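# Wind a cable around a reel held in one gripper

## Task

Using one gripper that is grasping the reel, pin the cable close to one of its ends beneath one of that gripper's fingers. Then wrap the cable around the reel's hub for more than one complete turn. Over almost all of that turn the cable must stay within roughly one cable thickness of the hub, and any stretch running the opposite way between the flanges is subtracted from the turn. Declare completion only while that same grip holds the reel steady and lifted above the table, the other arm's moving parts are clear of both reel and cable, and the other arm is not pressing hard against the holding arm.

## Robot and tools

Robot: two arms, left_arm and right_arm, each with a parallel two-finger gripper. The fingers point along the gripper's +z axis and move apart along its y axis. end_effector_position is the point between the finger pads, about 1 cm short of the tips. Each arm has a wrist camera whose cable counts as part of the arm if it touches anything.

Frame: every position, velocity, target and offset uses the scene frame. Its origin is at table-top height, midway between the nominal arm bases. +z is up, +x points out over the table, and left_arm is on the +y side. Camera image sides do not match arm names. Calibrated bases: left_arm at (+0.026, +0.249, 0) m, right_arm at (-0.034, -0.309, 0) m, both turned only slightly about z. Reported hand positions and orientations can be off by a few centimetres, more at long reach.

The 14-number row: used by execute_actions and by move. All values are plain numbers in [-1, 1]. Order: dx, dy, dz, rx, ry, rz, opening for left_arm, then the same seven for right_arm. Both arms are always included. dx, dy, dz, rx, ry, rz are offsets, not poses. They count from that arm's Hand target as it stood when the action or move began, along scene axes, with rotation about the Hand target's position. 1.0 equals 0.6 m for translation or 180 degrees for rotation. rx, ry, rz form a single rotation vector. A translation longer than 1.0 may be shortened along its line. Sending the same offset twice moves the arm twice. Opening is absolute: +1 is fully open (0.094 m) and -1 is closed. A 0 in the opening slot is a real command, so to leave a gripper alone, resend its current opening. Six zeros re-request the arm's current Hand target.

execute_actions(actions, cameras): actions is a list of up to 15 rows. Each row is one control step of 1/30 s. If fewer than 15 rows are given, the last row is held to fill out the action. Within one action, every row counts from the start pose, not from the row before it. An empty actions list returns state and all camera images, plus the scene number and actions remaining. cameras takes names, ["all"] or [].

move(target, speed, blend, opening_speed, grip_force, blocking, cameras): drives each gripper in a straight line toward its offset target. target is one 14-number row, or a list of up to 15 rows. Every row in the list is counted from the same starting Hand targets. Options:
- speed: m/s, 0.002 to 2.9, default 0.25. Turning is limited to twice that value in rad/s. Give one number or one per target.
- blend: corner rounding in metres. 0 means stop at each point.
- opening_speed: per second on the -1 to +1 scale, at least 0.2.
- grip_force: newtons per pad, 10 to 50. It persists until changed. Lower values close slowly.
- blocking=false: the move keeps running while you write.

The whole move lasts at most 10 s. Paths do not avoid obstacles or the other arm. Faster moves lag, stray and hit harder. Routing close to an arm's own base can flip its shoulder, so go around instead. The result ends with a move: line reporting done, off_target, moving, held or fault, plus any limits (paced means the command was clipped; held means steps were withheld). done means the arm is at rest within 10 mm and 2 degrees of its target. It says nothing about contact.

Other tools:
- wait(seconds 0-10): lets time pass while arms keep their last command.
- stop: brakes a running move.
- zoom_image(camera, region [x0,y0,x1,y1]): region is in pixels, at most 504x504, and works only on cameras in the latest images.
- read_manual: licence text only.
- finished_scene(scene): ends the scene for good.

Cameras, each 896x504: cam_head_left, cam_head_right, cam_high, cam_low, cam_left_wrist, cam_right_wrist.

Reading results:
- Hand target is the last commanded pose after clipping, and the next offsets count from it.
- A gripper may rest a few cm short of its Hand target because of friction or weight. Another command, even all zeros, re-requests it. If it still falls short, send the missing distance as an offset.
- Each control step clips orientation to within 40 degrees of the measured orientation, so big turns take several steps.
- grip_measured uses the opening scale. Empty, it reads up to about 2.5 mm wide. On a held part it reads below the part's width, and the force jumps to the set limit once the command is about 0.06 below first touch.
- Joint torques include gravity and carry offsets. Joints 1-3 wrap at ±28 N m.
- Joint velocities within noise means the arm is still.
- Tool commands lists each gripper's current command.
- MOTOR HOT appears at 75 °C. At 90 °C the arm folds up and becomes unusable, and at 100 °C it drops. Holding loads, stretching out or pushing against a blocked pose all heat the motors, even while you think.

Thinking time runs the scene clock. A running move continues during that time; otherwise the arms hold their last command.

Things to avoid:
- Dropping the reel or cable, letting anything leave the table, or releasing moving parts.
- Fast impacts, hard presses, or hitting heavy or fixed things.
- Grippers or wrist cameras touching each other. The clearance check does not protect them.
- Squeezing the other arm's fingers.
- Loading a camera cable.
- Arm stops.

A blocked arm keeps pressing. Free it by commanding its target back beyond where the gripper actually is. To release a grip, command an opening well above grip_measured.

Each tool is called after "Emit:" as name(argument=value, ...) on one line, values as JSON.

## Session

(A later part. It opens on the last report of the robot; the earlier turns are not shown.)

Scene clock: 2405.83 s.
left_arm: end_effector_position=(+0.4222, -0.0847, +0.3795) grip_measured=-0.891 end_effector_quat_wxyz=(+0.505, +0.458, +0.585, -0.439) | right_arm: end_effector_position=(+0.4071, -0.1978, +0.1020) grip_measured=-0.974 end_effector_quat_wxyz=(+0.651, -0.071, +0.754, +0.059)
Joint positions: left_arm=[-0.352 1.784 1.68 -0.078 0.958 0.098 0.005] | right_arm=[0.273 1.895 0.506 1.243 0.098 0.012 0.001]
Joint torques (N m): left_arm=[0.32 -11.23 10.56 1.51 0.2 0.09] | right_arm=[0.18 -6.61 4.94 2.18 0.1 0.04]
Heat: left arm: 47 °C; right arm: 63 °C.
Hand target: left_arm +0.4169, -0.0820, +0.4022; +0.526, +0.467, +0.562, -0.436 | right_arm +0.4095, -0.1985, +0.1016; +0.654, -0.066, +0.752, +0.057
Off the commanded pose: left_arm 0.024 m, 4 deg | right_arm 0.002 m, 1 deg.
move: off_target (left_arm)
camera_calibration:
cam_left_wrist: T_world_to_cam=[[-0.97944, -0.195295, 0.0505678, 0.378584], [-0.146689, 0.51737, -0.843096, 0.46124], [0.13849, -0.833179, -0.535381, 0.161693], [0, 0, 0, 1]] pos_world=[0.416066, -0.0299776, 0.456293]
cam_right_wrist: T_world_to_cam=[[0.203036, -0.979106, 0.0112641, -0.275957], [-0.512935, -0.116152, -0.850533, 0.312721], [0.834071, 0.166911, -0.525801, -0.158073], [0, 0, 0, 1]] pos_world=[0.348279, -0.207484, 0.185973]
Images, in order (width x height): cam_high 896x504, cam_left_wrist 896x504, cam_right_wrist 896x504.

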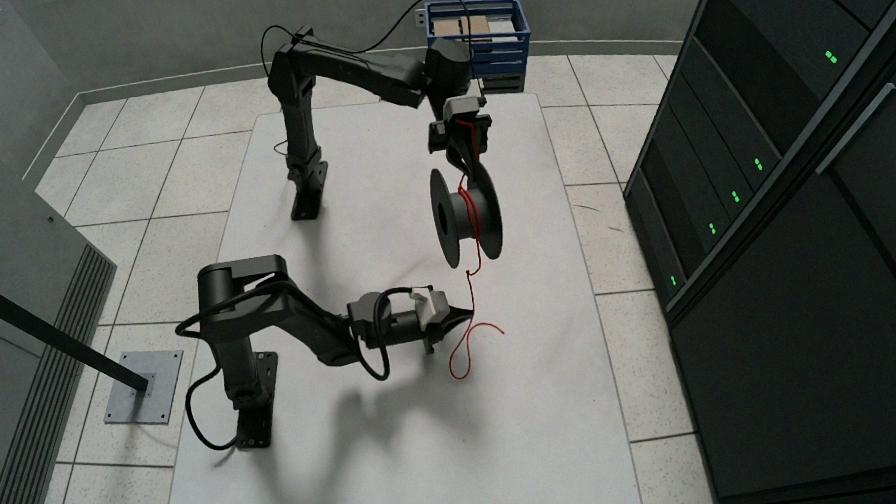

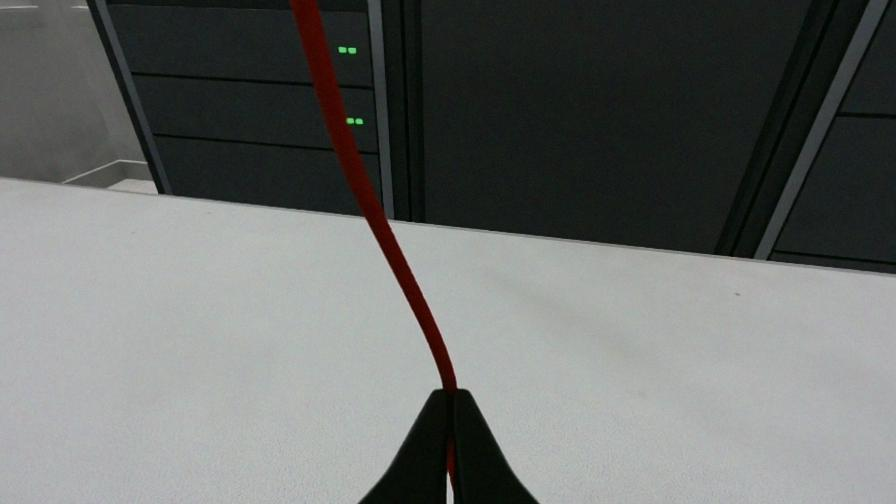

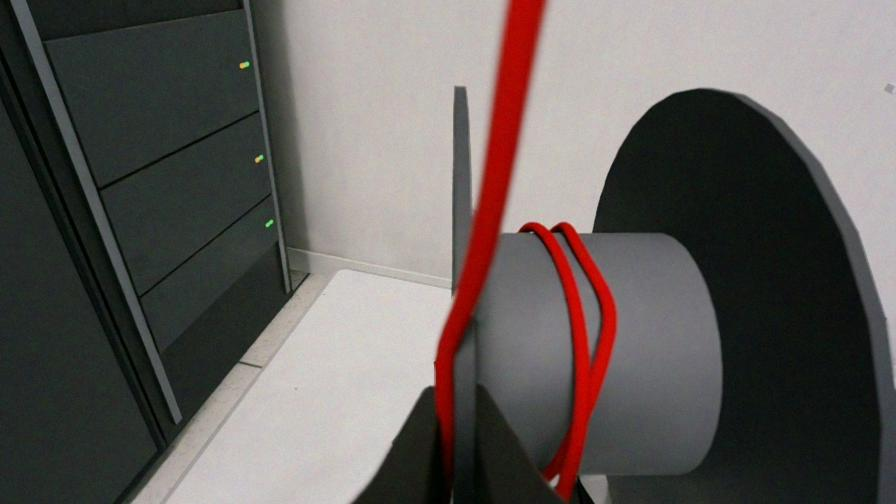

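Emit:
move(target=[0,0,0,0,0,0,-1, 0,0,0,0,0,0,-0.3], opening_speed=0.4, cameras=["cam_right_wrist","cam_left_wrist"])

Scene clock: 2436.57 s.
left_arm: end_effector_position=(+0.4222, -0.0847, +0.3795) grip_measured=-0.891 end_effector_quat_wxyz=(+0.505, +0.458, +0.585, -0.439) | right_arm: end_effector_position=(+0.4071, -0.1979, +0.1021) grip_measured=-0.302 end_effector_quat_wxyz=(+0.651, -0.070, +0.753, +0.059)
Joint positions: left_arm=[-0.352 1.784 1.68 -0.078 0.958 0.098 0.005] | right_arm=[0.273 1.895 0.506 1.243 0.099 0.012 0.033]
Joint torques (N m): left_arm=[0.44 -11.12 10.71 1.51 0.24 0.09] | right_arm=[0.17 -6.63 4.94 2.17 0.1 0.05]
Heat: left arm: 47 °C; right arm: 67 °C.
Hand target: left_arm +0.4169, -0.0820, +0.4022; +0.526, +0.467, +0.562, -0.436 | right_arm +0.4095, -0.1985, +0.1017; +0.654, -0.066, +0.752, +0.057
Off the commanded pose: left_arm 0.024 m, 4 deg | right_arm 0.002 m, 1 deg.
move: off_target (left_arm)
camera_calibration:
cam_left_wrist: T_world_to_cam=[[-0.97944, -0.195295, 0.0505678, 0.378584], [-0.146689, 0.51737, -0.843096, 0.46124], [0.13849, -0.833179, -0.535381, 0.161693], [0, 0, 0, 1]] pos_world=[0.416066, -0.0299776, 0.456293]
cam_right_wrist: T_world_to_cam=[[0.202303, -0.979262, 0.0109733, -0.275894], [-0.512648, -0.11544, -0.850803, 0.312931], [0.834425, 0.166494, -0.525371, -0.158361], [0, 0, 0, 1]] pos_world=[0.348379, -0.207682, 0.186072]
Images, in order (width x height): cam_left_wrist 896x504, cam_right_wrist 896x504.

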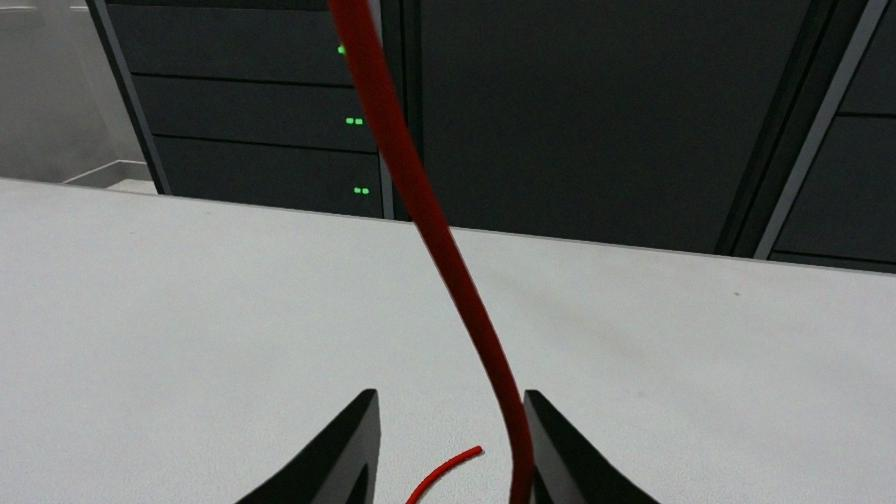

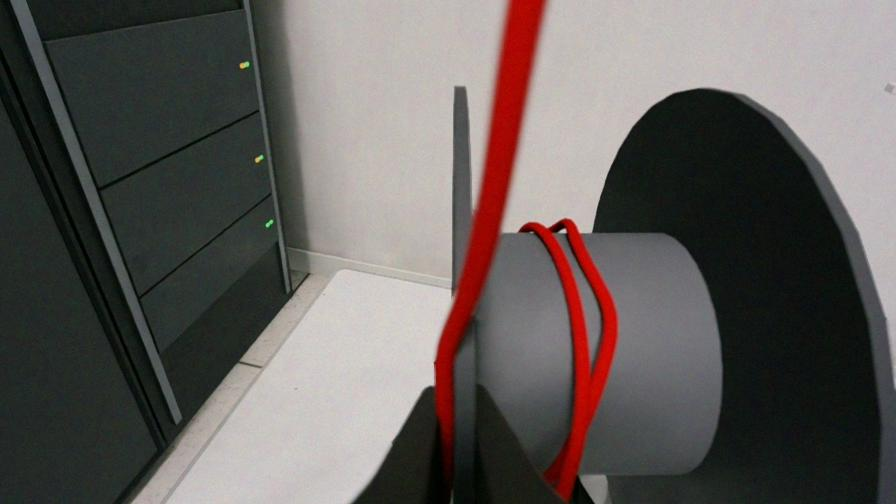

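Emit:
move(target=[[0,0,0,0,0,0,-1, -0.18,-0.032,0.0,0,0,0,-0.3],[0,0,0,0,0,0,-1, -0.21,-0.2,0.15,0,0,0,-0.3]], speed=0.12, blend=0.03, cameras=["cam_right_wrist","cam_left_wrist","cam_high"])

Scene clock: 2447.13 s.
left_arm: end_effector_position=(+0.4222, -0.0847, +0.3795) grip_measured=-0.891 end_effector_quat_wxyz=(+0.505, +0.458, +0.585, -0.439) | right_arm: end_effector_position=(+0.2796, -0.3165, +0.1737) grip_measured=-0.302 end_effector_quat_wxyz=(+0.639, -0.057, +0.765, +0.065)
Joint positions: left_arm=[-0.352 1.784 1.68 -0.078 0.958 0.098 0.005] | right_arm=[-0.291 0.825 0.205 0.424 -0.449 -0.06 0.033]
Joint torques (N m): left_arm=[0.43 -11.22 10.71 1.47 0.21 0.09] | right_arm=[-0.49 -1.77 9.52 1.93 -0.11 -0.07]
Heat: left arm: 47 °C; right arm: 67 °C.
Hand target: left_arm +0.4169, -0.0820, +0.4022; +0.526, +0.467, +0.562, -0.436 | right_arm +0.2835, -0.3185, +0.1918; +0.654, -0.066, +0.752, +0.057
Off the commanded pose: left_arm 0.024 m, 4 deg | right_arm 0.019 m, 3 deg.
move: off_target (left_arm, right_arm)
camera_calibration:
cam_left_wrist: T_world_to_cam=[[-0.97944, -0.195295, 0.0505678, 0.378584], [-0.146689, 0.51737, -0.843096, 0.46124], [0.13849, -0.833179, -0.535381, 0.161693], [0, 0, 0, 1]] pos_world=[0.416066, -0.0299776, 0.456293]
cam_right_wrist: T_world_to_cam=[[0.191168, -0.981389, -0.0181591, -0.359459], [-0.543538, -0.0904365, -0.834499, 0.308472], [0.817326, 0.1694, -0.550711, 0.0155249], [0, 0, 0, 1]] pos_world=[0.223694, -0.327502, 0.259442]
Images, in order (width x height): cam_high 896x504, cam_left_wrist 896x504, cam_right_wrist 896x504.

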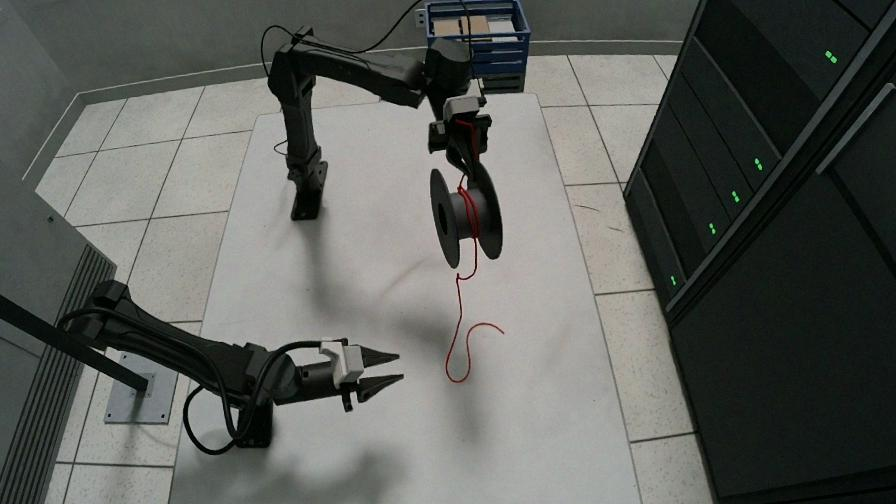

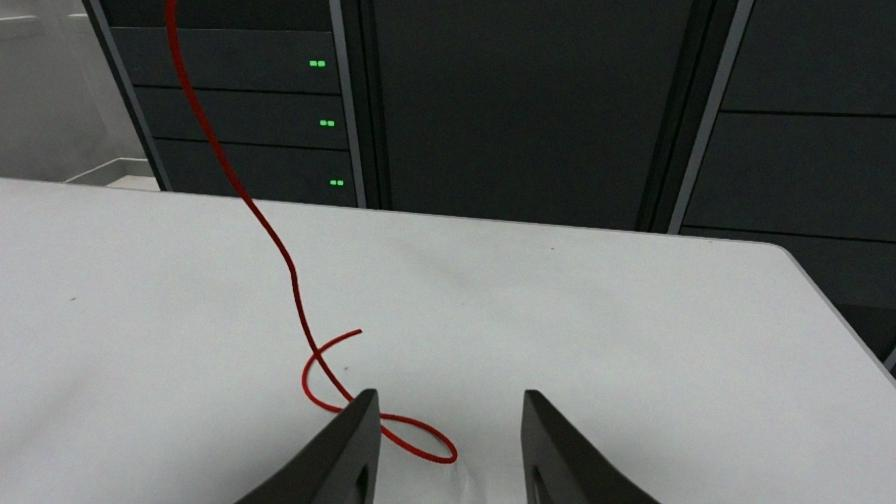

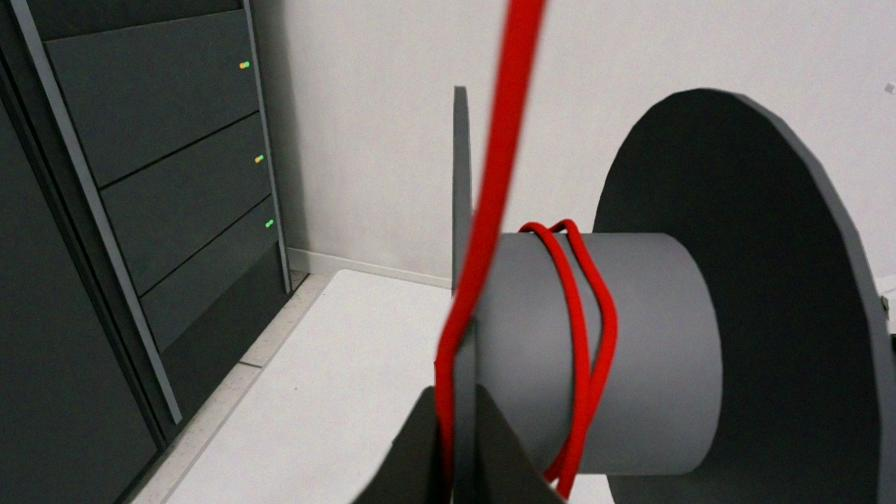

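Emit:
zoom_image(camera="cam_high", region=[410, 150, 530, 300])

Emit:
move(target=[0,0,0,0,0,0,-1, 0.1025,-0.0275,0.1803,0.4622,0.2011,0.1177,-0.3], speed=0.2, cameras=["cam_left_wrist"])

Scaled by 3.360 from the camera's 896x504 image, which has a finer 1280x720 frame.

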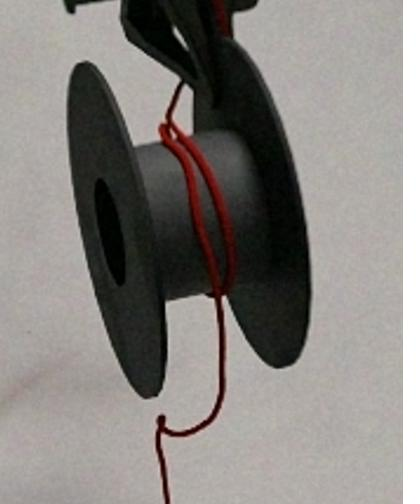

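Scene clock: 2466.63 s.
left_arm: end_effector_position=(+0.4222, -0.0847, +0.3795) grip_measured=-0.891 end_effector_quat_wxyz=(+0.505, +0.458, +0.585, -0.439) | right_arm: end_effector_position=(+0.3451, -0.3337, +0.3054) grip_measured=-0.302 end_effector_quat_wxyz=(+0.271, +0.270, +0.654, +0.653)
Joint positions: left_arm=[-0.352 1.784 1.68 -0.078 0.958 0.098 0.005] | right_arm=[-0.559 1.429 0.89 0.534 -1.333 1.565 0.033]
Joint torques (N m): left_arm=[0.4 -11.18 10.62 1.48 0.21 0.01] | right_arm=[-0.31 -5.05 5.83 1.58 -0.05 -0.03]
Heat: left arm: 47 °C; right arm: 63 °C.
Hand target: left_arm +0.4169, -0.0820, +0.4022; +0.526, +0.467, +0.562, -0.436 | right_arm +0.3450, -0.3349, +0.2999; +0.270, +0.271, +0.654, +0.653
Off the commanded pose: left_arm 0.024 m, 4 deg | right_arm 0.006 m, 0 deg.
move: off_target (left_arm)
camera_calibration:
cam_left_wrist: T_world_to_cam=[[-0.97944, -0.195295, 0.0505678, 0.378584], [-0.146689, 0.51737, -0.843096, 0.46124], [0.13849, -0.833179, -0.535381, 0.161693], [0, 0, 0, 1]] pos_world=[0.416066, -0.0299776, 0.456293]
Images, in order (width x height): cam_left_wrist 896x504.

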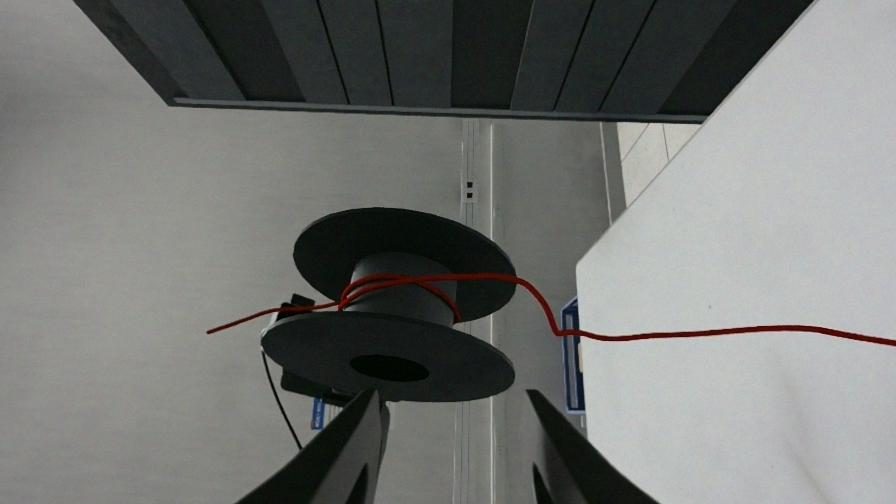

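Emit:
zoom_image(camera="cam_left_wrist", region=[240, 190, 580, 420])

Scaled by 1.482 from the camera's 896x504 image, which has a finer 1280x720 frame.

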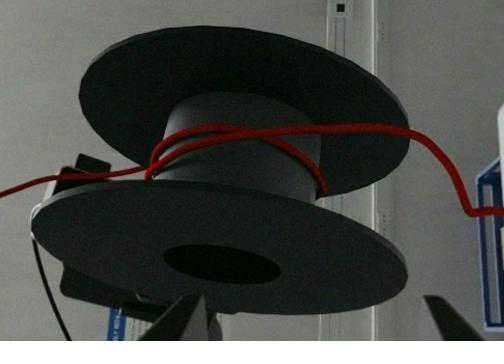

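Emit:
move(target=[0,0,0,0,0,0,-1, -0.1417,-0.0417,-0.1,-0.5016,-0.0007,-0.0865,-0.3], speed=0.15, cameras=["cam_right_wrist","cam_high"])

Scene clock: 2491.80 s.
left_arm: end_effector_position=(+0.4222, -0.0847, +0.3795) grip_measured=-0.891 end_effector_quat_wxyz=(+0.505, +0.458, +0.585, -0.439) | right_arm: end_effector_position=(+0.2606, -0.3610, +0.2393) grip_measured=-0.302 end_effector_quat_wxyz=(+0.454, +0.082, +0.887, -0.036)
Joint positions: left_arm=[-0.352 1.784 1.68 -0.078 0.958 0.098 0.005] | right_arm=[-0.196 0.882 0.897 -0.642 -0.011 0.004 0.033]
Joint torques (N m): left_arm=[0.46 -11.14 10.82 1.55 0.24 0.04] | right_arm=[0.51 -2.52 5.91 1.98 0.04 -0.03]
Heat: left arm: 47 °C; right arm: 60 °C.
Hand target: left_arm +0.4169, -0.0820, +0.4022; +0.526, +0.467, +0.562, -0.436 | right_arm +0.2600, -0.3600, +0.2398; +0.460, +0.077, +0.884, -0.039
Off the commanded pose: left_arm 0.024 m, 4 deg | right_arm 0.001 m, 1 deg.
move: off_target (left_arm)
camera_calibration:
cam_right_wrist: T_world_to_cam=[[-0.156473, -0.987613, -0.0117251, -0.311492], [-0.847356, 0.140331, -0.512147, 0.434182], [0.507448, -0.0702016, -0.858818, 0.142741], [0, 0, 0, 1]] pos_world=[0.246733, -0.358542, 0.341301]
Images, in order (width x height): cam_high 896x504, cam_right_wrist 896x504.

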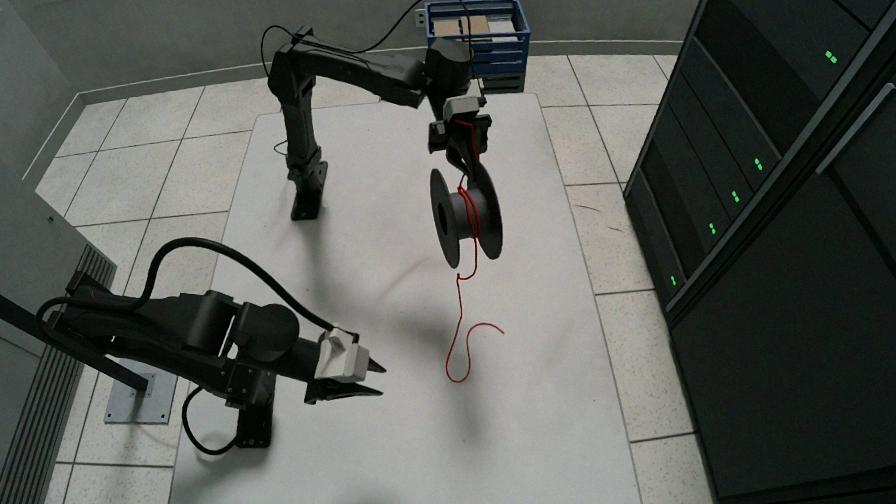

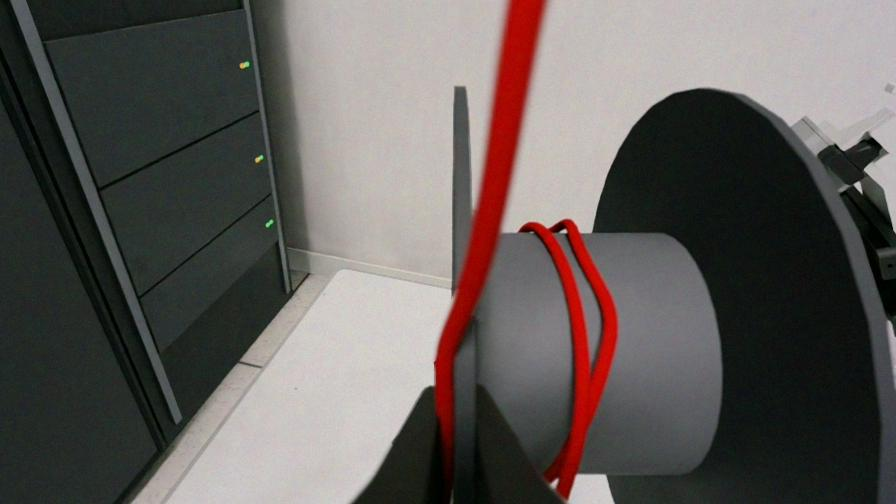

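Emit:
finished_scene(scene=2)

The scene is finished: the task was done.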